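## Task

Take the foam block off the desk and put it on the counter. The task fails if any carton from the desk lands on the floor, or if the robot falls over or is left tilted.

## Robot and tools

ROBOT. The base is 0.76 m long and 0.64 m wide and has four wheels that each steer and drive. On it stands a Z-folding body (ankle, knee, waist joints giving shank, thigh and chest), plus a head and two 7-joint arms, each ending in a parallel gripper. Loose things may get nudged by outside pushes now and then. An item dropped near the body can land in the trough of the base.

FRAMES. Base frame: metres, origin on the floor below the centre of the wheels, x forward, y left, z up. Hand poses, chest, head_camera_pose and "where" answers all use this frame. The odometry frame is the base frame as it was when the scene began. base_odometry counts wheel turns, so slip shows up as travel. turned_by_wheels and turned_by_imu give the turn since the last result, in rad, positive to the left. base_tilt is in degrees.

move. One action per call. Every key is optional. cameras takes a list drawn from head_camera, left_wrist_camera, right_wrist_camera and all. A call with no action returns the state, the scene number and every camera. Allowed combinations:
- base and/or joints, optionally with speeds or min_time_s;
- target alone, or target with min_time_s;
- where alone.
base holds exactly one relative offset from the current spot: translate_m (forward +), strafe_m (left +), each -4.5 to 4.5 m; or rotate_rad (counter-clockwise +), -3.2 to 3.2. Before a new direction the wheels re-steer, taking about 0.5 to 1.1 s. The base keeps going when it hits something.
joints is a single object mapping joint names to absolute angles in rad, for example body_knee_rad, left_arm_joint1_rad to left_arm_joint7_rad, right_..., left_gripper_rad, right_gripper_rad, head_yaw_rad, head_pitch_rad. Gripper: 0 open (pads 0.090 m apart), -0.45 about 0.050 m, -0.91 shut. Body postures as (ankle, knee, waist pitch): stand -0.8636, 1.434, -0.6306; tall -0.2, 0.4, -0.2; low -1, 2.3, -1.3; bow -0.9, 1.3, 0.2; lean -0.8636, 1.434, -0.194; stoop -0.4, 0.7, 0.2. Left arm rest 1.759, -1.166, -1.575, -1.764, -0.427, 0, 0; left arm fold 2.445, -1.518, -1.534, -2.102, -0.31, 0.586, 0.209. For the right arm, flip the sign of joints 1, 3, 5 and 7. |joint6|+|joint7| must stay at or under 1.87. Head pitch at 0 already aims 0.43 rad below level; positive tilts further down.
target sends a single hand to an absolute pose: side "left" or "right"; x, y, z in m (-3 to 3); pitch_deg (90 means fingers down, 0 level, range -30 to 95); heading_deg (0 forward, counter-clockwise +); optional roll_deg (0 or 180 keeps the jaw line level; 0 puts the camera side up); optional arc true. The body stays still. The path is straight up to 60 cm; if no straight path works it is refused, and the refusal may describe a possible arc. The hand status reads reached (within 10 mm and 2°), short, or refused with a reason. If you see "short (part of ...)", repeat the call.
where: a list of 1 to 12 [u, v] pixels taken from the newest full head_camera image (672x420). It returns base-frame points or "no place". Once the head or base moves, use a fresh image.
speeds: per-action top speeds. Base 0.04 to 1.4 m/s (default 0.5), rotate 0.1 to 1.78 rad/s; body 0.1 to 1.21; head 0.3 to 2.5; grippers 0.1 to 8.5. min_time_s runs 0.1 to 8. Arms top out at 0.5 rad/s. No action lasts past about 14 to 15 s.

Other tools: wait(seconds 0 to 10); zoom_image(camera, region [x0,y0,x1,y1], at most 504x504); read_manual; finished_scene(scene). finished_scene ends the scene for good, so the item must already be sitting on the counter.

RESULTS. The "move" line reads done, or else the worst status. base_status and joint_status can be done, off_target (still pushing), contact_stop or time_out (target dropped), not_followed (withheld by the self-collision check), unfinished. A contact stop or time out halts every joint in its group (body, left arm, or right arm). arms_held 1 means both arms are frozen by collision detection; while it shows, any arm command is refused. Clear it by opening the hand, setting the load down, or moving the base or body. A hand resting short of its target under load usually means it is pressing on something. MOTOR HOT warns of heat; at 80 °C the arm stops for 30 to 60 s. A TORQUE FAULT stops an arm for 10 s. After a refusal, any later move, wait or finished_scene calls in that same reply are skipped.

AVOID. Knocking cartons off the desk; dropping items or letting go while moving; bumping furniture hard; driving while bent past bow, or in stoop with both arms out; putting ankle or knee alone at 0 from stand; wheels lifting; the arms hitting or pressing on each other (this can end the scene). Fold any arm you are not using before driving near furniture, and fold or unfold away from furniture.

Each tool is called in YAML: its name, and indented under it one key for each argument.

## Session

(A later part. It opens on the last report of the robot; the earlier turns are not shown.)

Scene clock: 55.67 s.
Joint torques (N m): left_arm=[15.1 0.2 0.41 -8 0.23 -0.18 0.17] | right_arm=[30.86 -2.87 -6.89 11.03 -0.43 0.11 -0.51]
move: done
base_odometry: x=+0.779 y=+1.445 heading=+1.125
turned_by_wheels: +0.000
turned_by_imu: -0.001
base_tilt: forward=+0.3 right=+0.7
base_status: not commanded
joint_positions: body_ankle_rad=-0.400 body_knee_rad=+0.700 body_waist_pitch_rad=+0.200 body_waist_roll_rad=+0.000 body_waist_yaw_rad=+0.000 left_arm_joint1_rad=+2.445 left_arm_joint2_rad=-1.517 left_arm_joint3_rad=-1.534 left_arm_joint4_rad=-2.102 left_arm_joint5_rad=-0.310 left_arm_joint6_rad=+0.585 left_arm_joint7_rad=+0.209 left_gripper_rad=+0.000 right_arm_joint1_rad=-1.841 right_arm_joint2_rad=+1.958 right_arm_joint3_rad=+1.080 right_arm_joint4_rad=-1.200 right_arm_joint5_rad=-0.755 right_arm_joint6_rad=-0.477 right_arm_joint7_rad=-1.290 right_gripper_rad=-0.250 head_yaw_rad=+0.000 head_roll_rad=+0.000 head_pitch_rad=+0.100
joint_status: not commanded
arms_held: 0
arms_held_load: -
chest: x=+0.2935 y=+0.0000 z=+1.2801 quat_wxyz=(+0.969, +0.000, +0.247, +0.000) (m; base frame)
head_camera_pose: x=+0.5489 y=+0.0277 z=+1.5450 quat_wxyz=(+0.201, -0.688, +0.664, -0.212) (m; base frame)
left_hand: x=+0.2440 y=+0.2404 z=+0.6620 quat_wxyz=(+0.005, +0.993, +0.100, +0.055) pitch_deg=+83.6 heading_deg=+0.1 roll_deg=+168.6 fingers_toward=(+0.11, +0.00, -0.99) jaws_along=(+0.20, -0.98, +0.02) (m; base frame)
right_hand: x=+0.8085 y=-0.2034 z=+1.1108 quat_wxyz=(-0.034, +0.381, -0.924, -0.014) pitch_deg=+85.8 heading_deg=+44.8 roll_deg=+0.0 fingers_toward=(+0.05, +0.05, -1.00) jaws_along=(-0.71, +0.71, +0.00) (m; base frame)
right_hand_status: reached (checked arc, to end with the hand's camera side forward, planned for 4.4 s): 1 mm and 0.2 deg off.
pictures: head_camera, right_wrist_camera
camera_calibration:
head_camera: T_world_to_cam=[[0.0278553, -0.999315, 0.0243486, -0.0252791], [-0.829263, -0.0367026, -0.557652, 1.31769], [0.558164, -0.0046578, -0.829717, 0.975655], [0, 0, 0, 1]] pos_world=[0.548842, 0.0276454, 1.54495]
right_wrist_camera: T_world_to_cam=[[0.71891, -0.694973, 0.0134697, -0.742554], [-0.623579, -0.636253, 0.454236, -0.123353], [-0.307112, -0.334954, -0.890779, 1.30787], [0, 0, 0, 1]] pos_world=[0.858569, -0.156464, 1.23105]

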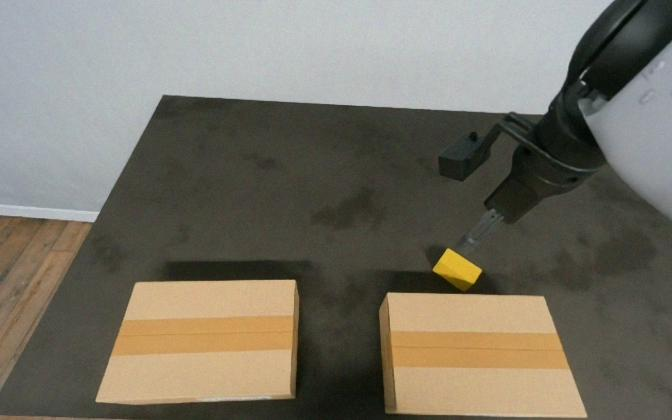

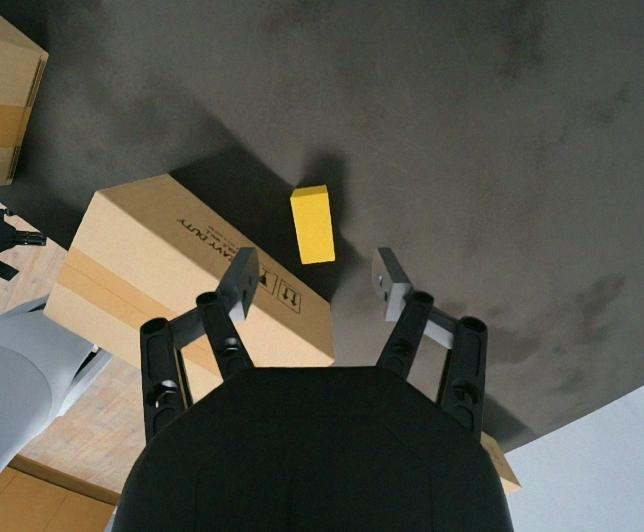

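move:
  where:
    - [458,264]
    - [449,250]
    - [479,270]
    - [466,281]
    - [434,268]
    - [388,296]
    - [456,297]
    - [500,300]

Scene clock: 56.50 s.
Joint torques (N m): left_arm=[15.29 0.32 0.38 -8 0.22 -0.15 0.13] | right_arm=[30.7 -2.93 -6.84 11.29 -0.29 0.26 -0.52]
base_odometry: x=+0.779 y=+1.445 heading=+1.125
turned_by_wheels: +0.000
turned_by_imu: +0.000
base_tilt: forward=+0.2 right=+0.9
where, head_camera: pixel (458, 264): x +0.803, y -0.205, z +1.002; pixel (449, 250): x +0.831, y -0.193, z +1.002; pixel (479, 270): x +0.793, y -0.241, z +1.002; pixel (466, 281): x +0.774, y -0.216, z +0.995; pixel (434, 268): x +0.810, y -0.171, z +0.965; pixel (388, 296): x +0.720, y -0.062, z +1.054; pixel (456, 297): x +0.722, y -0.168, z +1.055; pixel (500, 300): x +0.720, y -0.237, z +1.054. By the robot's depth camera.
base_status: not commanded
joint_positions: body_ankle_rad=-0.400 body_knee_rad=+0.700 body_waist_pitch_rad=+0.200 body_waist_roll_rad=+0.000 body_waist_yaw_rad=+0.000 left_arm_joint1_rad=+2.445 left_arm_joint2_rad=-1.517 left_arm_joint3_rad=-1.534 left_arm_joint4_rad=-2.102 left_arm_joint5_rad=-0.310 left_arm_joint6_rad=+0.585 left_arm_joint7_rad=+0.209 left_gripper_rad=+0.000 right_arm_joint1_rad=-1.841 right_arm_joint2_rad=+1.958 right_arm_joint3_rad=+1.080 right_arm_joint4_rad=-1.200 right_arm_joint5_rad=-0.755 right_arm_joint6_rad=-0.477 right_arm_joint7_rad=-1.290 right_gripper_rad=-0.250 head_yaw_rad=+0.000 head_roll_rad=+0.000 head_pitch_rad=+0.100
joint_status: not commanded
arms_held: 0
arms_held_load: -
chest: x=+0.2935 y=+0.0000 z=+1.2801 quat_wxyz=(+0.969, +0.000, +0.247, +0.000) (m; base frame)
head_camera_pose: x=+0.5489 y=+0.0277 z=+1.5450 quat_wxyz=(+0.201, -0.688, +0.664, -0.212) (m; base frame)
left_hand: x=+0.2440 y=+0.2404 z=+0.6620 quat_wxyz=(+0.005, +0.993, +0.100, +0.055) pitch_deg=+83.6 heading_deg=+0.1 roll_deg=+168.6 fingers_toward=(+0.11, +0.00, -0.99) jaws_along=(+0.20, -0.98, +0.02) (m; base frame)
right_hand: x=+0.8085 y=-0.2035 z=+1.1108 quat_wxyz=(-0.034, +0.381, -0.924, -0.014) pitch_deg=+85.8 heading_deg=+44.8 roll_deg=+0.0 fingers_toward=(+0.05, +0.05, -1.00) jaws_along=(-0.71, +0.71, +0.00) (m; base frame)
right_hand_status: reached (checked arc, to end with the hand's camera side forward, planned for 4.4 s): 1 mm and 0.2 deg off.
pictures: none

move:
  target: {"side":"right","x":0.805,"y":-0.206,"z":0.987,"pitch_deg":86,"heading_deg":45,"roll_deg":0}

move:
  joints: {"right_gripper_rad":-0.85}
  cameras: ["head_camera","right_wrist_camera"]

Scene clock: 59.10 s.
Joint torques (N m): left_arm=[14.79 0.28 0.34 -7.93 0.27 -0.21 0.13] | right_arm=[32.79 -3.98 -6.54 9.96 0.28 0.03 0.24]
move: done
base_odometry: x=+0.779 y=+1.445 heading=+1.125
turned_by_wheels: +0.000
turned_by_imu: +0.000
base_tilt: forward=+0.2 right=+0.9
base_status: not commanded
joint_positions: body_ankle_rad=-0.400 body_knee_rad=+0.700 body_waist_pitch_rad=+0.200 body_waist_roll_rad=+0.000 body_waist_yaw_rad=+0.000 left_arm_joint1_rad=+2.445 left_arm_joint2_rad=-1.517 left_arm_joint3_rad=-1.534 left_arm_joint4_rad=-2.102 left_arm_joint5_rad=-0.310 left_arm_joint6_rad=+0.585 left_arm_joint7_rad=+0.209 left_gripper_rad=+0.000 right_arm_joint1_rad=-2.006 right_arm_joint2_rad=+1.958 right_arm_joint3_rad=+1.148 right_arm_joint4_rad=-1.320 right_arm_joint5_rad=-0.613 right_arm_joint6_rad=-0.366 right_arm_joint7_rad=-0.992 right_gripper_rad=-0.250 head_yaw_rad=+0.000 head_roll_rad=+0.000 head_pitch_rad=+0.100
joint_status: not commanded
arms_held: 0
arms_held_load: -
chest: x=+0.2935 y=+0.0000 z=+1.2801 quat_wxyz=(+0.969, +0.000, +0.247, +0.000) (m; base frame)
head_camera_pose: x=+0.5489 y=+0.0277 z=+1.5450 quat_wxyz=(+0.201, -0.688, +0.664, -0.212) (m; base frame)
left_hand: x=+0.2440 y=+0.2404 z=+0.6620 quat_wxyz=(+0.005, +0.993, +0.100, +0.055) pitch_deg=+83.6 heading_deg=+0.1 roll_deg=+168.6 fingers_toward=(+0.11, +0.00, -0.99) jaws_along=(+0.20, -0.98, +0.02) (m; base frame)
right_hand: x=+0.8042 y=-0.2056 z=+0.9869 quat_wxyz=(-0.031, +0.383, -0.923, -0.013) pitch_deg=+86.1 heading_deg=+45.1 roll_deg=+0.0 fingers_toward=(+0.05, +0.05, -1.00) jaws_along=(-0.71, +0.71, +0.00) (m; base frame)
right_hand_status: reached (straight line, to end with the hand's camera side forward, planned for 0.9 s): 1 mm and 0.1 deg off.
pictures: none

Scene clock: 60.10 s.
Joint torques (N m): left_arm=[15.73 0.04 0.47 -8.13 0.23 -0.15 0.14] | right_arm=[33.56 -3.91 -6.55 9.59 0.35 0.18 0.2]
move: off_target
base_odometry: x=+0.779 y=+1.445 heading=+1.125
turned_by_wheels: +0.000
turned_by_imu: +0.000
base_tilt: forward=+0.1 right=+0.8
base_status: not commanded
joint_positions: body_ankle_rad=-0.400 body_knee_rad=+0.700 body_waist_pitch_rad=+0.200 body_waist_roll_rad=+0.000 body_waist_yaw_rad=+0.000 left_arm_joint1_rad=+2.445 left_arm_joint2_rad=-1.517 left_arm_joint3_rad=-1.534 left_arm_joint4_rad=-2.102 left_arm_joint5_rad=-0.310 left_arm_joint6_rad=+0.585 left_arm_joint7_rad=+0.209 left_gripper_rad=+0.000 right_arm_joint1_rad=-2.006 right_arm_joint2_rad=+1.958 right_arm_joint3_rad=+1.148 right_arm_joint4_rad=-1.320 right_arm_joint5_rad=-0.612 right_arm_joint6_rad=-0.366 right_arm_joint7_rad=-0.992 right_gripper_rad=-0.618 head_yaw_rad=+0.000 head_roll_rad=+0.000 head_pitch_rad=+0.100
joint_status: right_gripper_rad off_target (ended at -0.618, target -0.850)
arms_held: 0
arms_held_load: -
chest: x=+0.2935 y=+0.0000 z=+1.2801 quat_wxyz=(+0.969, +0.000, +0.247, +0.000) (m; base frame)
head_camera_pose: x=+0.5489 y=+0.0277 z=+1.5450 quat_wxyz=(+0.201, -0.688, +0.664, -0.212) (m; base frame)
left_hand: x=+0.2440 y=+0.2404 z=+0.6620 quat_wxyz=(+0.005, +0.993, +0.100, +0.055) pitch_deg=+83.6 heading_deg=+0.1 roll_deg=+168.6 fingers_toward=(+0.11, +0.00, -0.99) jaws_along=(+0.20, -0.98, +0.02) (m; base frame)
right_hand: x=+0.8044 y=-0.2055 z=+0.9871 quat_wxyz=(-0.031, +0.383, -0.923, -0.013) pitch_deg=+86.1 heading_deg=+45.1 roll_deg=+0.0 fingers_toward=(+0.05, +0.05, -1.00) jaws_along=(-0.71, +0.71, +0.00) (m; base frame)
pictures: head_camera, right_wrist_camera
camera_calibration:
head_camera: T_world_to_cam=[[0.0278553, -0.999315, 0.0243486, -0.0252791], [-0.829263, -0.0367026, -0.557652, 1.31769], [0.558164, -0.0046578, -0.829717, 0.975655], [0, 0, 0, 1]] pos_world=[0.548842, 0.0276454, 1.54495]
right_wrist_camera: T_world_to_cam=[[0.721762, -0.692018, 0.0130517, -0.740691], [-0.619369, -0.637345, 0.458447, -0.0787534], [-0.308935, -0.338973, -0.888626, 1.19428], [0, 0, 0, 1]] pos_world=[0.854779, -0.157936, 1.10704]

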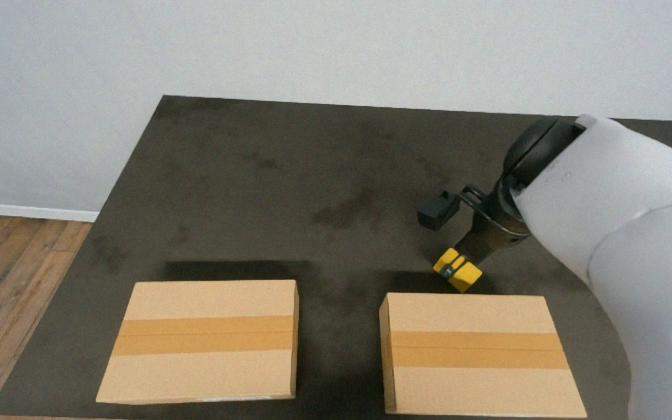

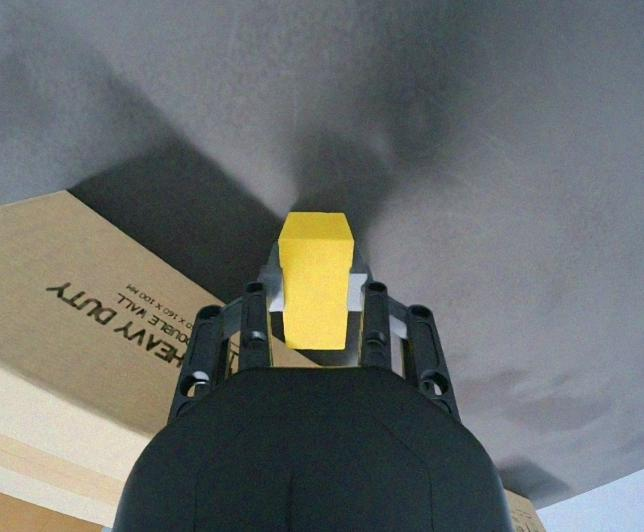

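move:
  target: {"side":"right","x":0.8,"y":-0.206,"z":1.13,"pitch_deg":86,"heading_deg":45,"roll_deg":0}

move:
  base: {"translate_m":-0.7}

move:
  base: {"rotate_rad":3.1416}

move:
  base: {"translate_m":1.9}
  speeds: {"translate_m":0.7}
  cameras: ["head_camera","right_wrist_camera"]

Scene clock: 62.77 s.
Joint torques (N m): left_arm=[15.73 0.21 0.41 -8.01 0.25 -0.15 0.14] | right_arm=[32.75 -4.4 -6.5 9.85 0.35 0.2 0.22]
move: refused
base_odometry: x=+0.779 y=+1.445 heading=+1.125
turned_by_wheels: +0.000
turned_by_imu: +0.000
base_tilt: forward=+0.3 right=+0.8
base_status: not commanded
joint_positions: body_ankle_rad=-0.400 body_knee_rad=+0.700 body_waist_pitch_rad=+0.200 body_waist_roll_rad=+0.000 body_waist_yaw_rad=+0.000 left_arm_joint1_rad=+2.445 left_arm_joint2_rad=-1.517 left_arm_joint3_rad=-1.534 left_arm_joint4_rad=-2.102 left_arm_joint5_rad=-0.310 left_arm_joint6_rad=+0.585 left_arm_joint7_rad=+0.209 left_gripper_rad=+0.000 right_arm_joint1_rad=-2.006 right_arm_joint2_rad=+1.958 right_arm_joint3_rad=+1.148 right_arm_joint4_rad=-1.320 right_arm_joint5_rad=-0.612 right_arm_joint6_rad=-0.366 right_arm_joint7_rad=-0.992 right_gripper_rad=-0.618 head_yaw_rad=+0.000 head_roll_rad=+0.000 head_pitch_rad=+0.100
joint_status: not commanded
arms_held: 0
arms_held_load: -
chest: x=+0.2935 y=+0.0000 z=+1.2801 quat_wxyz=(+0.969, +0.000, +0.247, +0.000) (m; base frame)
head_camera_pose: x=+0.5489 y=+0.0277 z=+1.5450 quat_wxyz=(+0.201, -0.688, +0.664, -0.212) (m; base frame)
left_hand: x=+0.2440 y=+0.2404 z=+0.6620 quat_wxyz=(+0.005, +0.993, +0.100, +0.055) pitch_deg=+83.6 heading_deg=+0.1 roll_deg=+168.6 fingers_toward=(+0.11, +0.00, -0.99) jaws_along=(+0.20, -0.98, +0.02) (m; base frame)
right_hand: x=+0.8044 y=-0.2055 z=+0.9871 quat_wxyz=(-0.031, +0.383, -0.923, -0.013) pitch_deg=+86.1 heading_deg=+45.1 roll_deg=+0.0 fingers_toward=(+0.05, +0.05, -1.00) jaws_along=(-0.71, +0.71, +0.00) (m; base frame)
right_hand_status: refused: the best posture that gets there brings the right wrist within 0.03 rad of the stop that joints 6 and 7 share (needs 0.10 rad clear). Nothing moved. A plan exists at "z" 1.05, or at "pitch_deg" 76 (an arc).
pictures: none

not run: a stop came earlier in this reply.

not run: a stop came earlier in this reply.

not run: a stop came earlier in this reply.

move:
  target: {"side":"right","x":0.808,"y":-0.206,"z":1.11,"pitch_deg":86,"heading_deg":45,"roll_deg":0}

move:
  joints: {"body_waist_pitch_rad":0.1}

move:
  base: {"translate_m":-0.7}

move:
  base: {"rotate_rad":3.1416}

move:
  base: {"translate_m":1.9}
  speeds: {"translate_m":0.7}
  cameras: ["head_camera","right_wrist_camera"]

Scene clock: 65.80 s.
Joint torques (N m): left_arm=[15.41 -0.17 0.27 -8.01 0.3 -0.18 0.11] | right_arm=[33.31 -5.2 -6.67 11.1 -0.24 -0.3 -0.5]
move: done
base_odometry: x=+0.779 y=+1.445 heading=+1.124
turned_by_wheels: +0.000
turned_by_imu: +0.000
base_tilt: forward=+0.2 right=+0.9
base_status: not commanded
joint_positions: body_ankle_rad=-0.400 body_knee_rad=+0.700 body_waist_pitch_rad=+0.200 body_waist_roll_rad=+0.000 body_waist_yaw_rad=+0.000 left_arm_joint1_rad=+2.445 left_arm_joint2_rad=-1.517 left_arm_joint3_rad=-1.534 left_arm_joint4_rad=-2.102 left_arm_joint5_rad=-0.310 left_arm_joint6_rad=+0.585 left_arm_joint7_rad=+0.209 left_gripper_rad=+0.000 right_arm_joint1_rad=-1.840 right_arm_joint2_rad=+1.949 right_arm_joint3_rad=+1.093 right_arm_joint4_rad=-1.201 right_arm_joint5_rad=-0.768 right_arm_joint6_rad=-0.476 right_arm_joint7_rad=-1.282 right_gripper_rad=-0.619 head_yaw_rad=+0.000 head_roll_rad=+0.000 head_pitch_rad=+0.100
joint_status: not commanded
arms_held: 0
arms_held_load: -
chest: x=+0.2935 y=+0.0000 z=+1.2801 quat_wxyz=(+0.969, +0.000, +0.247, +0.000) (m; base frame)
head_camera_pose: x=+0.5489 y=+0.0277 z=+1.5450 quat_wxyz=(+0.201, -0.688, +0.664, -0.212) (m; base frame)
left_hand: x=+0.2440 y=+0.2404 z=+0.6620 quat_wxyz=(+0.005, +0.993, +0.100, +0.055) pitch_deg=+83.6 heading_deg=+0.1 roll_deg=+168.6 fingers_toward=(+0.11, +0.00, -0.99) jaws_along=(+0.20, -0.98, +0.02) (m; base frame)
right_hand: x=+0.8078 y=-0.2053 z=+1.1087 quat_wxyz=(-0.032, +0.383, -0.923, -0.013) pitch_deg=+86.1 heading_deg=+45.1 roll_deg=+0.0 fingers_toward=(+0.05, +0.05, -1.00) jaws_along=(-0.71, +0.71, +0.00) (m; base frame)
right_hand_status: reached (straight line, to end with the hand's camera side forward, planned for 0.9 s): 1 mm and 0.2 deg off.
pictures: none

Scene clock: 67.30 s.
Joint torques (N m): left_arm=[13.07 0.27 0.34 -9.24 0.29 -0.33 0.13] | right_arm=[31.77 -5.27 -6.47 11.42 -0.38 -0.31 -0.24]
move: done
base_odometry: x=+0.779 y=+1.445 heading=+1.125
turned_by_wheels: +0.000
turned_by_imu: +0.000
base_tilt: forward=+0.2 right=+0.9
base_status: not commanded
joint_positions: body_ankle_rad=-0.400 body_knee_rad=+0.700 body_waist_pitch_rad=+0.100 body_waist_roll_rad=+0.000 body_waist_yaw_rad=+0.000 left_arm_joint1_rad=+2.445 left_arm_joint2_rad=-1.517 left_arm_joint3_rad=-1.534 left_arm_joint4_rad=-2.102 left_arm_joint5_rad=-0.310 left_arm_joint6_rad=+0.585 left_arm_joint7_rad=+0.209 left_gripper_rad=+0.000 right_arm_joint1_rad=-1.839 right_arm_joint2_rad=+1.949 right_arm_joint3_rad=+1.092 right_arm_joint4_rad=-1.201 right_arm_joint5_rad=-0.768 right_arm_joint6_rad=-0.476 right_arm_joint7_rad=-1.283 right_gripper_rad=-0.619 head_yaw_rad=+0.000 head_roll_rad=+0.000 head_pitch_rad=+0.100
joint_status: all done
arms_held: 0
arms_held_load: -
chest: x=+0.2524 y=+0.0000 z=+1.3000 quat_wxyz=(+0.980, +0.000, +0.199, +0.000) (m; base frame)
head_camera_pose: x=+0.4800 y=+0.0277 z=+1.5890 quat_wxyz=(+0.234, -0.677, +0.653, -0.246) (m; base frame)
left_hand: x=+0.2648 y=+0.2404 z=+0.6800 quat_wxyz=(+0.010, +0.989, +0.100, +0.105) pitch_deg=+77.9 heading_deg=+0.0 roll_deg=+168.6 fingers_toward=(+0.21, +0.00, -0.98) jaws_along=(+0.19, -0.98, +0.04) (m; base frame)
right_hand: x=+0.7812 y=-0.2053 z=+1.1813 quat_wxyz=(-0.078, +0.384, -0.920, +0.006) pitch_deg=+81.0 heading_deg=+18.0 roll_deg=-27.3 fingers_toward=(+0.15, +0.05, -0.99) jaws_along=(-0.70, +0.71, -0.07) (m; base frame)
pictures: none

Scene clock: 71.67 s.
Joint torques (N m): left_arm=[12.87 0.05 0.26 -9.36 0.29 -0.38 0.15] | right_arm=[31.29 -5.18 -6.31 11.58 -0.13 -0.23 0.03]
move: done
base_odometry: x=+0.478 y=+0.813 heading=+1.125
turned_by_wheels: +0.000
turned_by_imu: -0.002
base_tilt: forward=+0.2 right=+0.8
base_status: done
joint_positions: body_ankle_rad=-0.400 body_knee_rad=+0.700 body_waist_pitch_rad=+0.100 body_waist_roll_rad=+0.000 body_waist_yaw_rad=+0.000 left_arm_joint1_rad=+2.445 left_arm_joint2_rad=-1.517 left_arm_joint3_rad=-1.534 left_arm_joint4_rad=-2.102 left_arm_joint5_rad=-0.310 left_arm_joint6_rad=+0.585 left_arm_joint7_rad=+0.209 left_gripper_rad=+0.000 right_arm_joint1_rad=-1.838 right_arm_joint2_rad=+1.948 right_arm_joint3_rad=+1.092 right_arm_joint4_rad=-1.201 right_arm_joint5_rad=-0.769 right_arm_joint6_rad=-0.476 right_arm_joint7_rad=-1.284 right_gripper_rad=-0.619 head_yaw_rad=+0.000 head_roll_rad=+0.000 head_pitch_rad=+0.100
joint_status: not commanded
arms_held: 0
arms_held_load: -
chest: x=+0.2521 y=+0.0000 z=+1.3000 quat_wxyz=(+0.980, +0.000, +0.199, +0.000) (m; base frame)
head_camera_pose: x=+0.4797 y=+0.0277 z=+1.5892 quat_wxyz=(+0.234, -0.677, +0.653, -0.246) (m; base frame)
left_hand: x=+0.2643 y=+0.2404 z=+0.6800 quat_wxyz=(+0.010, +0.989, +0.099, +0.105) pitch_deg=+77.9 heading_deg=+0.1 roll_deg=+168.6 fingers_toward=(+0.21, +0.00, -0.98) jaws_along=(+0.19, -0.98, +0.04) (m; base frame)
right_hand: x=+0.7809 y=-0.2054 z=+1.1819 quat_wxyz=(-0.078, +0.383, -0.920, +0.006) pitch_deg=+81.0 heading_deg=+18.3 roll_deg=-27.0 fingers_toward=(+0.15, +0.05, -0.99) jaws_along=(-0.70, +0.71, -0.07) (m; base frame)
pictures: none

Scene clock: 77.23 s.
Joint torques (N m): left_arm=[13.35 0.51 0.51 -9.39 0.29 -0.44 0.12] | right_arm=[31.16 -4.88 -6.62 11.36 0.17 -0.13 0.05]
move: done
base_odometry: x=+0.478 y=+0.813 heading=-2.017
turned_by_wheels: +3.141
turned_by_imu: +3.121
base_tilt: forward=+0.1 right=+0.9
base_status: done
joint_positions: body_ankle_rad=-0.400 body_knee_rad=+0.700 body_waist_pitch_rad=+0.100 body_waist_roll_rad=+0.000 body_waist_yaw_rad=+0.000 left_arm_joint1_rad=+2.445 left_arm_joint2_rad=-1.517 left_arm_joint3_rad=-1.534 left_arm_joint4_rad=-2.102 left_arm_joint5_rad=-0.310 left_arm_joint6_rad=+0.585 left_arm_joint7_rad=+0.209 left_gripper_rad=+0.000 right_arm_joint1_rad=-1.838 right_arm_joint2_rad=+1.948 right_arm_joint3_rad=+1.092 right_arm_joint4_rad=-1.201 right_arm_joint5_rad=-0.769 right_arm_joint6_rad=-0.476 right_arm_joint7_rad=-1.284 right_gripper_rad=-0.619 head_yaw_rad=+0.000 head_roll_rad=+0.000 head_pitch_rad=+0.100
joint_status: not commanded
arms_held: 0
arms_held_load: -
chest: x=+0.2521 y=+0.0001 z=+1.3000 quat_wxyz=(+0.980, +0.000, +0.199, +0.000) (m; base frame)
head_camera_pose: x=+0.4797 y=+0.0278 z=+1.5892 quat_wxyz=(+0.234, -0.677, +0.653, -0.246) (m; base frame)
left_hand: x=+0.2645 y=+0.2405 z=+0.6800 quat_wxyz=(+0.010, +0.989, +0.100, +0.105) pitch_deg=+77.9 heading_deg=+0.1 roll_deg=+168.6 fingers_toward=(+0.21, +0.00, -0.98) jaws_along=(+0.20, -0.98, +0.04) (m; base frame)
right_hand: x=+0.7809 y=-0.2052 z=+1.1819 quat_wxyz=(-0.078, +0.383, -0.920, +0.006) pitch_deg=+81.0 heading_deg=+18.2 roll_deg=-27.0 fingers_toward=(+0.15, +0.05, -0.99) jaws_along=(-0.70, +0.71, -0.07) (m; base frame)
pictures: none

Scene clock: 83.17 s.
Joint torques (N m): left_arm=[13.34 0.15 0.23 -9.21 0.25 -0.42 0.08] | right_arm=[31.61 -5.06 -6.31 11.31 0.1 -0.13 0.06]
move: done
base_odometry: x=-0.335 y=-0.904 heading=-2.014
turned_by_wheels: +0.004
turned_by_imu: +0.000
base_tilt: forward=+0.2 right=+0.8
base_status: done
joint_positions: body_ankle_rad=-0.400 body_knee_rad=+0.700 body_waist_pitch_rad=+0.100 body_waist_roll_rad=+0.000 body_waist_yaw_rad=+0.000 left_arm_joint1_rad=+2.444 left_arm_joint2_rad=-1.517 left_arm_joint3_rad=-1.534 left_arm_joint4_rad=-2.102 left_arm_joint5_rad=-0.310 left_arm_joint6_rad=+0.586 left_arm_joint7_rad=+0.209 left_gripper_rad=+0.000 right_arm_joint1_rad=-1.839 right_arm_joint2_rad=+1.947 right_arm_joint3_rad=+1.092 right_arm_joint4_rad=-1.201 right_arm_joint5_rad=-0.769 right_arm_joint6_rad=-0.476 right_arm_joint7_rad=-1.284 right_gripper_rad=-0.619 head_yaw_rad=+0.000 head_roll_rad=+0.000 head_pitch_rad=+0.100
joint_status: not commanded
arms_held: 0
arms_held_load: -
chest: x=+0.2525 y=+0.0000 z=+1.2999 quat_wxyz=(+0.980, +0.000, +0.199, +0.000) (m; base frame)
head_camera_pose: x=+0.4801 y=+0.0277 z=+1.5890 quat_wxyz=(+0.234, -0.677, +0.653, -0.246) (m; base frame)
left_hand: x=+0.2652 y=+0.2404 z=+0.6800 quat_wxyz=(+0.011, +0.989, +0.100, +0.105) pitch_deg=+77.9 heading_deg=+0.1 roll_deg=+168.5 fingers_toward=(+0.21, +0.00, -0.98) jaws_along=(+0.20, -0.98, +0.04) (m; base frame)
right_hand: x=+0.7810 y=-0.2056 z=+1.1812 quat_wxyz=(-0.078, +0.383, -0.920, +0.006) pitch_deg=+81.1 heading_deg=+18.4 roll_deg=-26.8 fingers_toward=(+0.15, +0.05, -0.99) jaws_along=(-0.70, +0.71, -0.07) (m; base frame)
pictures: head_camera, right_wrist_camera
camera_calibration:
head_camera: T_world_to_cam=[[0.0253554, -0.999316, 0.0269253, -0.0273321], [-0.769591, -0.0367027, -0.637481, 1.38349], [0.638033, -0.00455789, -0.769996, 0.91731], [0, 0, 0, 1]] pos_world=[0.480139, 0.0276454, 1.58901]
right_wrist_camera: T_world_to_cam=[[0.716776, -0.692177, 0.084403, -0.806732], [-0.662097, -0.637607, 0.393809, -0.0725589], [-0.218769, -0.338156, -0.915309, 1.32077], [0, 0, 0, 1]] pos_world=[0.819148, -0.158041, 1.30557]

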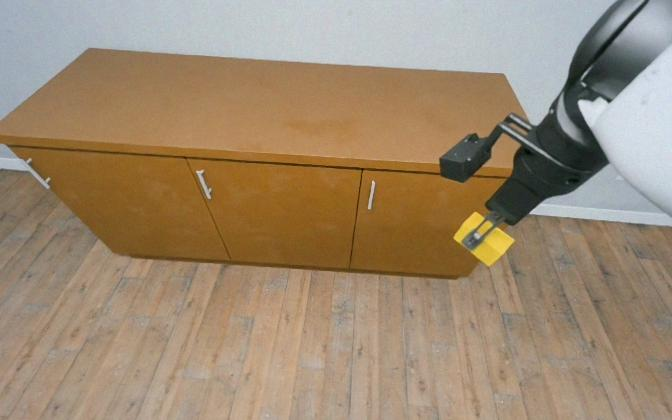

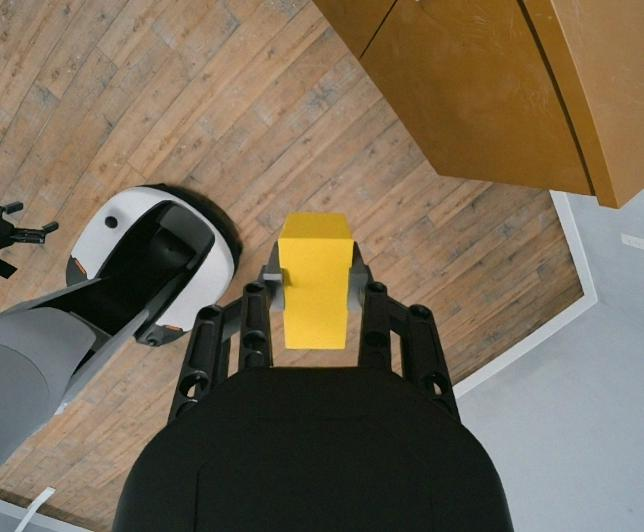

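move:
  where:
    - [362,163]
    - [190,154]
    - [400,120]
    - [480,173]
    - [500,85]

move:
  base: {"strafe_m":0.25}

Scene clock: 84.17 s.
Joint torques (N m): left_arm=[13.45 0.07 0.29 -9.11 0.29 -0.46 0.12] | right_arm=[32.02 -3.44 -6.47 11.51 -0.11 -0.18 -0.01]
base_odometry: x=-0.335 y=-0.904 heading=-2.014
turned_by_wheels: +0.000
turned_by_imu: +0.000
base_tilt: forward=+0.3 right=+0.7
where, head_camera: pixel (362, 163): x +1.244, y -0.055, z +0.902; pixel (190, 154): x +1.264, y +0.496, z +0.895; pixel (400, 120): x +1.454, y -0.194, z +0.921; pixel (480, 173): no place (The depth camera has no reading there.); pixel (500, 85): x +1.711, y -0.623, z +0.928. By the robot's depth camera.
base_status: done
joint_positions: body_ankle_rad=-0.400 body_knee_rad=+0.700 body_waist_pitch_rad=+0.100 body_waist_roll_rad=+0.000 body_waist_yaw_rad=+0.000 left_arm_joint1_rad=+2.444 left_arm_joint2_rad=-1.517 left_arm_joint3_rad=-1.534 left_arm_joint4_rad=-2.102 left_arm_joint5_rad=-0.310 left_arm_joint6_rad=+0.586 left_arm_joint7_rad=+0.209 left_gripper_rad=+0.000 right_arm_joint1_rad=-1.839 right_arm_joint2_rad=+1.947 right_arm_joint3_rad=+1.092 right_arm_joint4_rad=-1.201 right_arm_joint5_rad=-0.769 right_arm_joint6_rad=-0.476 right_arm_joint7_rad=-1.284 right_gripper_rad=-0.619 head_yaw_rad=+0.000 head_roll_rad=+0.000 head_pitch_rad=+0.100
joint_status: not commanded
arms_held: 0
arms_held_load: -
chest: x=+0.2525 y=+0.0000 z=+1.2999 quat_wxyz=(+0.980, +0.000, +0.199, +0.000) (m; base frame)
head_camera_pose: x=+0.4801 y=+0.0277 z=+1.5890 quat_wxyz=(+0.234, -0.677, +0.653, -0.246) (m; base frame)
left_hand: x=+0.2652 y=+0.2404 z=+0.6800 quat_wxyz=(+0.011, +0.989, +0.100, +0.105) pitch_deg=+77.9 heading_deg=+0.1 roll_deg=+168.5 fingers_toward=(+0.21, +0.00, -0.98) jaws_along=(+0.20, -0.98, +0.04) (m; base frame)
right_hand: x=+0.7810 y=-0.2056 z=+1.1812 quat_wxyz=(-0.078, +0.383, -0.920, +0.006) pitch_deg=+81.1 heading_deg=+18.4 roll_deg=-26.8 fingers_toward=(+0.15, +0.05, -0.99) jaws_along=(-0.70, +0.71, -0.07) (m; base frame)
pictures: none

Scene clock: 87.87 s.
Joint torques (N m): left_arm=[13.53 0.2 0.33 -9.05 0.38 -0.39 0.05] | right_arm=[31.34 -4.27 -6.3 11.68 0.11 -0.14 0.13]
move: done
base_odometry: x=-0.109 y=-1.010 heading=-2.012
turned_by_wheels: +0.002
turned_by_imu: -0.004
base_tilt: forward=+0.3 right=+0.9
base_status: done
joint_positions: body_ankle_rad=-0.400 body_knee_rad=+0.700 body_waist_pitch_rad=+0.100 body_waist_roll_rad=+0.000 body_waist_yaw_rad=+0.000 left_arm_joint1_rad=+2.444 left_arm_joint2_rad=-1.517 left_arm_joint3_rad=-1.534 left_arm_joint4_rad=-2.102 left_arm_joint5_rad=-0.310 left_arm_joint6_rad=+0.586 left_arm_joint7_rad=+0.209 left_gripper_rad=+0.000 right_arm_joint1_rad=-1.839 right_arm_joint2_rad=+1.947 right_arm_joint3_rad=+1.092 right_arm_joint4_rad=-1.201 right_arm_joint5_rad=-0.769 right_arm_joint6_rad=-0.476 right_arm_joint7_rad=-1.284 right_gripper_rad=-0.619 head_yaw_rad=+0.000 head_roll_rad=+0.000 head_pitch_rad=+0.100
joint_status: not commanded
arms_held: 0
arms_held_load: -
chest: x=+0.2525 y=+0.0000 z=+1.2999 quat_wxyz=(+0.980, +0.000, +0.199, +0.000) (m; base frame)
head_camera_pose: x=+0.4801 y=+0.0277 z=+1.5890 quat_wxyz=(+0.234, -0.677, +0.653, -0.246) (m; base frame)
left_hand: x=+0.2649 y=+0.2404 z=+0.6800 quat_wxyz=(+0.010, +0.989, +0.100, +0.105) pitch_deg=+77.9 heading_deg=+0.1 roll_deg=+168.6 fingers_toward=(+0.21, +0.00, -0.98) jaws_along=(+0.19, -0.98, +0.04) (m; base frame)
right_hand: x=+0.7810 y=-0.2058 z=+1.1812 quat_wxyz=(-0.078, +0.383, -0.921, +0.005) pitch_deg=+81.1 heading_deg=+18.6 roll_deg=-26.5 fingers_toward=(+0.15, +0.05, -0.99) jaws_along=(-0.70, +0.71, -0.07) (m; base frame)
pictures: none

move:
  base: {"translate_m":0.68}

move:
  joints: {"body_waist_pitch_rad":0.2}
  cameras: ["head_camera"]

move:
  target: {"side":"right","x":0.806,"y":-0.206,"z":0.97,"pitch_deg":86,"heading_deg":45,"roll_deg":0}
  cameras: ["head_camera","right_wrist_camera"]

move:
  where:
    - [420,250]
    - [400,230]
    - [500,230]
    - [420,200]
    - [380,260]

Scene clock: 93.80 s.
Joint torques (N m): left_arm=[13.23 0.24 0.3 -9.31 0.32 -0.4 0.09] | right_arm=[31.07 -4.34 -6.47 11.37 -0.04 -0.12 -0.07]
move: done
base_odometry: x=-0.397 y=-1.627 heading=-2.009
turned_by_wheels: +0.002
turned_by_imu: +0.004
base_tilt: forward=+0.3 right=+0.8
base_status: done
joint_positions: body_ankle_rad=-0.400 body_knee_rad=+0.700 body_waist_pitch_rad=+0.100 body_waist_roll_rad=+0.000 body_waist_yaw_rad=+0.000 left_arm_joint1_rad=+2.444 left_arm_joint2_rad=-1.517 left_arm_joint3_rad=-1.534 left_arm_joint4_rad=-2.102 left_arm_joint5_rad=-0.310 left_arm_joint6_rad=+0.586 left_arm_joint7_rad=+0.209 left_gripper_rad=+0.000 right_arm_joint1_rad=-1.839 right_arm_joint2_rad=+1.947 right_arm_joint3_rad=+1.092 right_arm_joint4_rad=-1.201 right_arm_joint5_rad=-0.769 right_arm_joint6_rad=-0.476 right_arm_joint7_rad=-1.284 right_gripper_rad=-0.619 head_yaw_rad=+0.000 head_roll_rad=+0.000 head_pitch_rad=+0.100
joint_status: not commanded
arms_held: 0
arms_held_load: -
chest: x=+0.2524 y=+0.0000 z=+1.3000 quat_wxyz=(+0.980, +0.000, +0.199, +0.000) (m; base frame)
head_camera_pose: x=+0.4801 y=+0.0277 z=+1.5890 quat_wxyz=(+0.234, -0.677, +0.653, -0.246) (m; base frame)
left_hand: x=+0.2648 y=+0.2404 z=+0.6800 quat_wxyz=(+0.010, +0.989, +0.100, +0.105) pitch_deg=+77.9 heading_deg=+0.1 roll_deg=+168.6 fingers_toward=(+0.21, +0.00, -0.98) jaws_along=(+0.19, -0.98, +0.04) (m; base frame)
right_hand: x=+0.7811 y=-0.2058 z=+1.1814 quat_wxyz=(-0.078, +0.383, -0.921, +0.005) pitch_deg=+81.0 heading_deg=+18.6 roll_deg=-26.6 fingers_toward=(+0.15, +0.05, -0.99) jaws_along=(-0.70, +0.71, -0.07) (m; base frame)
pictures: none

Scene clock: 95.93 s.
Joint torques (N m): left_arm=[14.93 0.31 0.34 -8.06 0.29 -0.23 0.15] | right_arm=[33.02 -3.77 -6.51 10.92 0 -0.23 0.05]
move: done
base_odometry: x=-0.397 y=-1.627 heading=-2.009
turned_by_wheels: +0.000
turned_by_imu: +0.000
base_tilt: forward=+0.3 right=+0.8
base_status: not commanded
joint_positions: body_ankle_rad=-0.400 body_knee_rad=+0.700 body_waist_pitch_rad=+0.200 body_waist_roll_rad=+0.000 body_waist_yaw_rad=+0.000 left_arm_joint1_rad=+2.444 left_arm_joint2_rad=-1.517 left_arm_joint3_rad=-1.534 left_arm_joint4_rad=-2.102 left_arm_joint5_rad=-0.310 left_arm_joint6_rad=+0.586 left_arm_joint7_rad=+0.209 left_gripper_rad=+0.000 right_arm_joint1_rad=-1.839 right_arm_joint2_rad=+1.947 right_arm_joint3_rad=+1.092 right_arm_joint4_rad=-1.201 right_arm_joint5_rad=-0.769 right_arm_joint6_rad=-0.476 right_arm_joint7_rad=-1.284 right_gripper_rad=-0.619 head_yaw_rad=+0.000 head_roll_rad=+0.000 head_pitch_rad=+0.100
joint_status: all done
arms_held: 0
arms_held_load: -
chest: x=+0.2935 y=+0.0000 z=+1.2801 quat_wxyz=(+0.969, +0.000, +0.247, +0.000) (m; base frame)
head_camera_pose: x=+0.5488 y=+0.0277 z=+1.5450 quat_wxyz=(+0.201, -0.688, +0.664, -0.212) (m; base frame)
left_hand: x=+0.2441 y=+0.2404 z=+0.6620 quat_wxyz=(+0.005, +0.993, +0.100, +0.055) pitch_deg=+83.6 heading_deg=+0.2 roll_deg=+168.7 fingers_toward=(+0.11, +0.00, -0.99) jaws_along=(+0.20, -0.98, +0.02) (m; base frame)
right_hand: x=+0.8077 y=-0.2058 z=+1.1094 quat_wxyz=(-0.032, +0.383, -0.923, -0.014) pitch_deg=+86.0 heading_deg=+45.0 roll_deg=+0.0 fingers_toward=(+0.05, +0.05, -1.00) jaws_along=(-0.71, +0.71, +0.00) (m; base frame)
pictures: head_camera
camera_calibration:
head_camera: T_world_to_cam=[[0.0279371, -0.999312, 0.0244059, -0.0254127], [-0.829213, -0.0368028, -0.557719, 1.31777], [0.558233, -0.00465663, -0.829671, 0.975545], [0, 0, 0, 1]] pos_world=[0.548842, 0.0276453, 1.54495]

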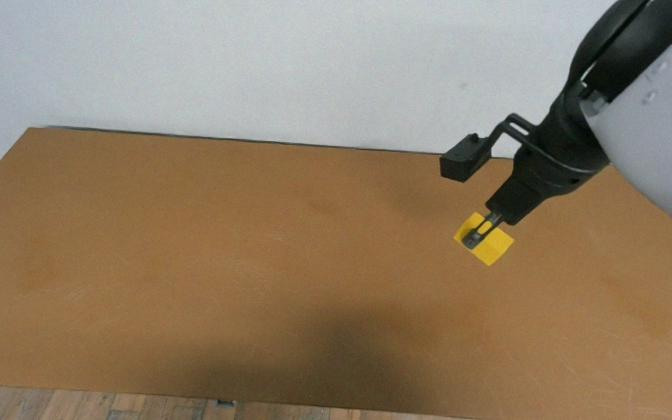

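Scene clock: 97.43 s.
Joint torques (N m): left_arm=[15.37 0.42 0.41 -7.99 0.47 -0.17 0.14] | right_arm=[33.36 -3.89 -6.6 9.85 0.49 0.21 0.24]
move: done
base_odometry: x=-0.397 y=-1.627 heading=-2.009
turned_by_wheels: +0.000
turned_by_imu: +0.000
base_tilt: forward=+0.3 right=+0.8
base_status: not commanded
joint_positions: body_ankle_rad=-0.400 body_knee_rad=+0.700 body_waist_pitch_rad=+0.200 body_waist_roll_rad=+0.000 body_waist_yaw_rad=+0.000 left_arm_joint1_rad=+2.444 left_arm_joint2_rad=-1.517 left_arm_joint3_rad=-1.534 left_arm_joint4_rad=-2.102 left_arm_joint5_rad=-0.310 left_arm_joint6_rad=+0.586 left_arm_joint7_rad=+0.209 left_gripper_rad=+0.000 right_arm_joint1_rad=-2.042 right_arm_joint2_rad=+1.952 right_arm_joint3_rad=+1.153 right_arm_joint4_rad=-1.314 right_arm_joint5_rad=-0.597 right_arm_joint6_rad=-0.356 right_arm_joint7_rad=-0.959 right_gripper_rad=-0.619 head_yaw_rad=+0.000 head_roll_rad=+0.000 head_pitch_rad=+0.100
joint_status: not commanded
arms_held: 0
arms_held_load: -
chest: x=+0.2935 y=+0.0000 z=+1.2801 quat_wxyz=(+0.969, +0.000, +0.247, +0.000) (m; base frame)
head_camera_pose: x=+0.5488 y=+0.0277 z=+1.5450 quat_wxyz=(+0.201, -0.688, +0.664, -0.212) (m; base frame)
left_hand: x=+0.2441 y=+0.2404 z=+0.6620 quat_wxyz=(+0.005, +0.993, +0.100, +0.055) pitch_deg=+83.6 heading_deg=+0.2 roll_deg=+168.7 fingers_toward=(+0.11, +0.00, -0.99) jaws_along=(+0.20, -0.98, +0.02) (m; base frame)
right_hand: x=+0.8051 y=-0.2055 z=+0.9699 quat_wxyz=(-0.031, +0.383, -0.923, -0.013) pitch_deg=+86.1 heading_deg=+45.1 roll_deg=+0.0 fingers_toward=(+0.05, +0.05, -1.00) jaws_along=(-0.71, +0.71, +0.00) (m; base frame)
right_hand_status: reached (straight line, to end with the hand's camera side forward, planned for 1.0 s): 1 mm and 0.2 deg off.
pictures: head_camera, right_wrist_camera
camera_calibration:
head_camera: T_world_to_cam=[[0.0279376, -0.999312, 0.0244062, -0.0254134], [-0.829213, -0.0368034, -0.557719, 1.31777], [0.558233, -0.00465662, -0.829671, 0.975545], [0, 0, 0, 1]] pos_world=[0.548842, 0.0276453, 1.54495]
right_wrist_camera: T_world_to_cam=[[0.721833, -0.691953, 0.0125952, -0.740455], [-0.618994, -0.63737, 0.458919, -0.0711618], [-0.309522, -0.339059, -0.888389, 1.17938], [0, 0, 0, 1]] pos_world=[0.855481, -0.157836, 1.08973]

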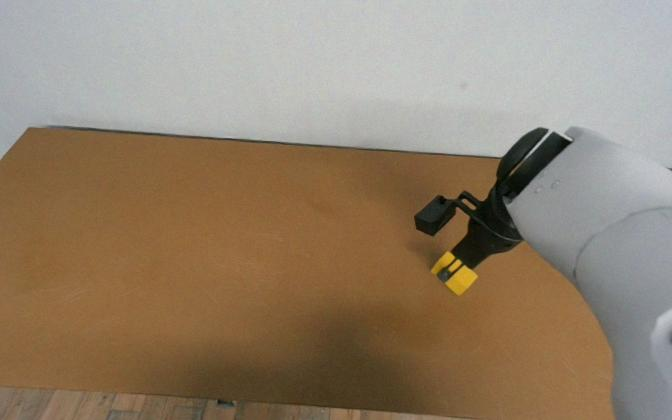

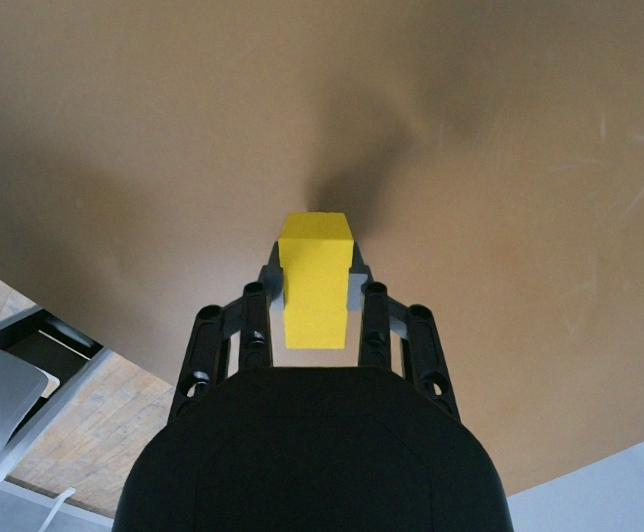

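Scene clock: 97.43 s.
Joint torques (N m): left_arm=[15.37 0.42 0.41 -7.99 0.47 -0.17 0.14] | right_arm=[33.36 -3.89 -6.6 9.85 0.49 0.21 0.24]
base_odometry: x=-0.397 y=-1.627 heading=-2.009
turned_by_wheels: +0.000
turned_by_imu: +0.000
base_tilt: forward=+0.3 right=+0.8
where, head_camera: pixel (420, 250): x +0.872, y -0.163, z +0.919; pixel (400, 230): x +0.921, y -0.123, z +0.918; pixel (500, 230): no place (The depth camera has no reading there.); pixel (420, 200): x +1.010, y -0.180, z +0.915; pixel (380, 260): x +0.845, y -0.074, z +0.918. By the robot's depth camera.
base_status: not commanded
joint_positions: body_ankle_rad=-0.400 body_knee_rad=+0.700 body_waist_pitch_rad=+0.200 body_waist_roll_rad=+0.000 body_waist_yaw_rad=+0.000 left_arm_joint1_rad=+2.444 left_arm_joint2_rad=-1.517 left_arm_joint3_rad=-1.534 left_arm_joint4_rad=-2.102 left_arm_joint5_rad=-0.310 left_arm_joint6_rad=+0.586 left_arm_joint7_rad=+0.209 left_gripper_rad=+0.000 right_arm_joint1_rad=-2.042 right_arm_joint2_rad=+1.952 right_arm_joint3_rad=+1.153 right_arm_joint4_rad=-1.314 right_arm_joint5_rad=-0.597 right_arm_joint6_rad=-0.356 right_arm_joint7_rad=-0.959 right_gripper_rad=-0.619 head_yaw_rad=+0.000 head_roll_rad=+0.000 head_pitch_rad=+0.100
joint_status: not commanded
arms_held: 0
arms_held_load: -
chest: x=+0.2935 y=+0.0000 z=+1.2801 quat_wxyz=(+0.969, +0.000, +0.247, +0.000) (m; base frame)
head_camera_pose: x=+0.5488 y=+0.0277 z=+1.5450 quat_wxyz=(+0.201, -0.688, +0.664, -0.212) (m; base frame)
left_hand: x=+0.2441 y=+0.2404 z=+0.6620 quat_wxyz=(+0.005, +0.993, +0.100, +0.055) pitch_deg=+83.6 heading_deg=+0.2 roll_deg=+168.7 fingers_toward=(+0.11, +0.00, -0.99) jaws_along=(+0.20, -0.98, +0.02) (m; base frame)
right_hand: x=+0.8051 y=-0.2055 z=+0.9699 quat_wxyz=(-0.031, +0.383, -0.923, -0.013) pitch_deg=+86.1 heading_deg=+45.1 roll_deg=+0.0 fingers_toward=(+0.05, +0.05, -1.00) jaws_along=(-0.71, +0.71, +0.00) (m; base frame)
right_hand_status: reached (straight line, to end with the hand's camera side forward, planned for 1.0 s): 1 mm and 0.2 deg off.
pictures: none

move:
  target: {"side":"right","x":0.805,"y":-0.206,"z":0.947,"pitch_deg":86,"heading_deg":45,"roll_deg":0}
  min_time_s: 1

move:
  joints: {"right_gripper_rad":-0.25}
  speeds: {"right_gripper_rad":0.5}

move:
  target: {"side":"right","x":0.805,"y":-0.206,"z":1.05,"pitch_deg":86,"heading_deg":45,"roll_deg":0}
  cameras: ["head_camera","right_wrist_camera"]

Scene clock: 99.97 s.
Joint torques (N m): left_arm=[15.46 0.09 0.41 -7.94 0.21 -0.24 0.11] | right_arm=[33.37 -4.19 -6.05 9.45 0.35 0.2 0.22]
move: done
base_odometry: x=-0.397 y=-1.627 heading=-2.009
turned_by_wheels: +0.000
turned_by_imu: +0.000
base_tilt: forward=+0.2 right=+0.8
base_status: not commanded
joint_positions: body_ankle_rad=-0.400 body_knee_rad=+0.700 body_waist_pitch_rad=+0.200 body_waist_roll_rad=+0.000 body_waist_yaw_rad=+0.000 left_arm_joint1_rad=+2.444 left_arm_joint2_rad=-1.517 left_arm_joint3_rad=-1.534 left_arm_joint4_rad=-2.102 left_arm_joint5_rad=-0.310 left_arm_joint6_rad=+0.586 left_arm_joint7_rad=+0.209 left_gripper_rad=+0.000 right_arm_joint1_rad=-2.085 right_arm_joint2_rad=+1.948 right_arm_joint3_rad=+1.159 right_arm_joint4_rad=-1.314 right_arm_joint5_rad=-0.576 right_arm_joint6_rad=-0.337 right_arm_joint7_rad=-0.913 right_gripper_rad=-0.619 head_yaw_rad=+0.000 head_roll_rad=+0.000 head_pitch_rad=+0.100
joint_status: not commanded
arms_held: 0
arms_held_load: -
chest: x=+0.2935 y=+0.0000 z=+1.2801 quat_wxyz=(+0.969, +0.000, +0.247, +0.000) (m; base frame)
head_camera_pose: x=+0.5488 y=+0.0277 z=+1.5450 quat_wxyz=(+0.201, -0.688, +0.664, -0.212) (m; base frame)
left_hand: x=+0.2441 y=+0.2404 z=+0.6620 quat_wxyz=(+0.005, +0.993, +0.100, +0.055) pitch_deg=+83.6 heading_deg=+0.2 roll_deg=+168.7 fingers_toward=(+0.11, +0.00, -0.99) jaws_along=(+0.20, -0.98, +0.02) (m; base frame)
right_hand: x=+0.8047 y=-0.2057 z=+0.9477 quat_wxyz=(-0.032, +0.383, -0.923, -0.013) pitch_deg=+86.1 heading_deg=+45.1 roll_deg=+0.0 fingers_toward=(+0.05, +0.05, -1.00) jaws_along=(-0.71, +0.71, +0.00) (m; base frame)
right_hand_status: reached (straight line, to end with the hand's camera side forward, planned for 1.0 s): 1 mm and 0.1 deg off.
pictures: none

Scene clock: 101.50 s.
Joint torques (N m): left_arm=[15.27 0.35 0.41 -8.01 0.36 -0.21 0.16] | right_arm=[32.75 -4.46 -6.02 9.58 0.34 0.19 0.35]
move: done
base_odometry: x=-0.397 y=-1.627 heading=-2.009
turned_by_wheels: +0.000
turned_by_imu: +0.000
base_tilt: forward=+0.3 right=+0.9
base_status: not commanded
joint_positions: body_ankle_rad=-0.400 body_knee_rad=+0.700 body_waist_pitch_rad=+0.200 body_waist_roll_rad=+0.000 body_waist_yaw_rad=+0.000 left_arm_joint1_rad=+2.444 left_arm_joint2_rad=-1.517 left_arm_joint3_rad=-1.534 left_arm_joint4_rad=-2.102 left_arm_joint5_rad=-0.310 left_arm_joint6_rad=+0.586 left_arm_joint7_rad=+0.209 left_gripper_rad=+0.000 right_arm_joint1_rad=-2.085 right_arm_joint2_rad=+1.948 right_arm_joint3_rad=+1.159 right_arm_joint4_rad=-1.314 right_arm_joint5_rad=-0.576 right_arm_joint6_rad=-0.337 right_arm_joint7_rad=-0.913 right_gripper_rad=-0.251 head_yaw_rad=+0.000 head_roll_rad=+0.000 head_pitch_rad=+0.100
joint_status: all done
arms_held: 0
arms_held_load: -
chest: x=+0.2935 y=+0.0000 z=+1.2801 quat_wxyz=(+0.969, +0.000, +0.247, +0.000) (m; base frame)
head_camera_pose: x=+0.5488 y=+0.0277 z=+1.5450 quat_wxyz=(+0.201, -0.688, +0.664, -0.212) (m; base frame)
left_hand: x=+0.2441 y=+0.2404 z=+0.6620 quat_wxyz=(+0.005, +0.993, +0.100, +0.055) pitch_deg=+83.6 heading_deg=+0.2 roll_deg=+168.7 fingers_toward=(+0.11, +0.00, -0.99) jaws_along=(+0.20, -0.98, +0.02) (m; base frame)
right_hand: x=+0.8048 y=-0.2057 z=+0.9477 quat_wxyz=(-0.032, +0.383, -0.923, -0.013) pitch_deg=+86.1 heading_deg=+45.1 roll_deg=+0.0 fingers_toward=(+0.05, +0.05, -1.00) jaws_along=(-0.71, +0.71, +0.00) (m; base frame)
pictures: none

Scene clock: 102.80 s.
Joint torques (N m): left_arm=[15.38 -0.09 0.39 -7.83 0.28 -0.27 0.11] | right_arm=[33.78 -1.94 -6.6 10.45 -0.23 -0.29 -0.44]
move: done
base_odometry: x=-0.397 y=-1.627 heading=-2.009
turned_by_wheels: +0.000
turned_by_imu: +0.000
base_tilt: forward=+0.1 right=+0.8
base_status: not commanded
joint_positions: body_ankle_rad=-0.400 body_knee_rad=+0.700 body_waist_pitch_rad=+0.200 body_waist_roll_rad=+0.000 body_waist_yaw_rad=+0.000 left_arm_joint1_rad=+2.444 left_arm_joint2_rad=-1.517 left_arm_joint3_rad=-1.534 left_arm_joint4_rad=-2.102 left_arm_joint5_rad=-0.310 left_arm_joint6_rad=+0.586 left_arm_joint7_rad=+0.209 left_gripper_rad=+0.000 right_arm_joint1_rad=-1.903 right_arm_joint2_rad=+1.957 right_arm_joint3_rad=+1.126 right_arm_joint4_rad=-1.292 right_arm_joint5_rad=-0.683 right_arm_joint6_rad=-0.417 right_arm_joint7_rad=-1.127 right_gripper_rad=-0.250 head_yaw_rad=+0.000 head_roll_rad=+0.000 head_pitch_rad=+0.100
joint_status: not commanded
arms_held: 0
arms_held_load: -
chest: x=+0.2935 y=+0.0000 z=+1.2801 quat_wxyz=(+0.969, +0.000, +0.247, +0.000) (m; base frame)
head_camera_pose: x=+0.5488 y=+0.0277 z=+1.5450 quat_wxyz=(+0.201, -0.688, +0.664, -0.212) (m; base frame)
left_hand: x=+0.2441 y=+0.2404 z=+0.6620 quat_wxyz=(+0.005, +0.993, +0.100, +0.055) pitch_deg=+83.6 heading_deg=+0.2 roll_deg=+168.7 fingers_toward=(+0.11, +0.00, -0.99) jaws_along=(+0.20, -0.98, +0.02) (m; base frame)
right_hand: x=+0.8050 y=-0.2063 z=+1.0490 quat_wxyz=(-0.032, +0.382, -0.924, -0.014) pitch_deg=+85.9 heading_deg=+44.9 roll_deg=+0.0 fingers_toward=(+0.05, +0.05, -1.00) jaws_along=(-0.71, +0.71, +0.00) (m; base frame)
right_hand_status: reached (straight line, to end with the hand's camera side forward, planned for 0.8 s): 1 mm and 0.1 deg off.
pictures: head_camera, right_wrist_camera
camera_calibration:
head_camera: T_world_to_cam=[[0.0279398, -0.999312, 0.0244077, -0.025417], [-0.829213, -0.0368061, -0.557719, 1.31777], [0.558233, -0.0046566, -0.829671, 0.975545], [0, 0, 0, 1]] pos_world=[0.548842, 0.0276453, 1.54495]
right_wrist_camera: T_world_to_cam=[[0.719986, -0.693892, 0.0115552, -0.739805], [-0.621386, -0.63716, 0.455968, -0.103061], [-0.30903, -0.335471, -0.889921, 1.25124], [0, 0, 0, 1]] pos_world=[0.855278, -0.159258, 1.16904]

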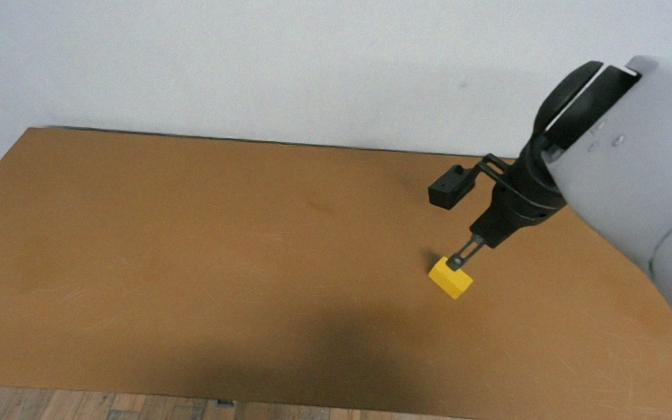

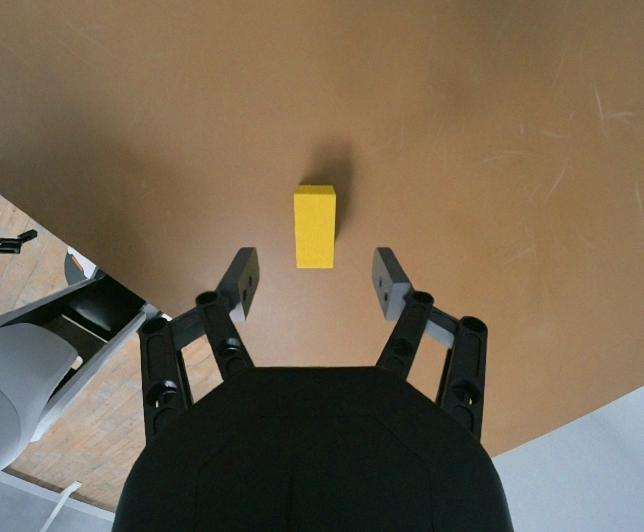

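finished_scene:
  scene: 2

The scene is finished: the task was done.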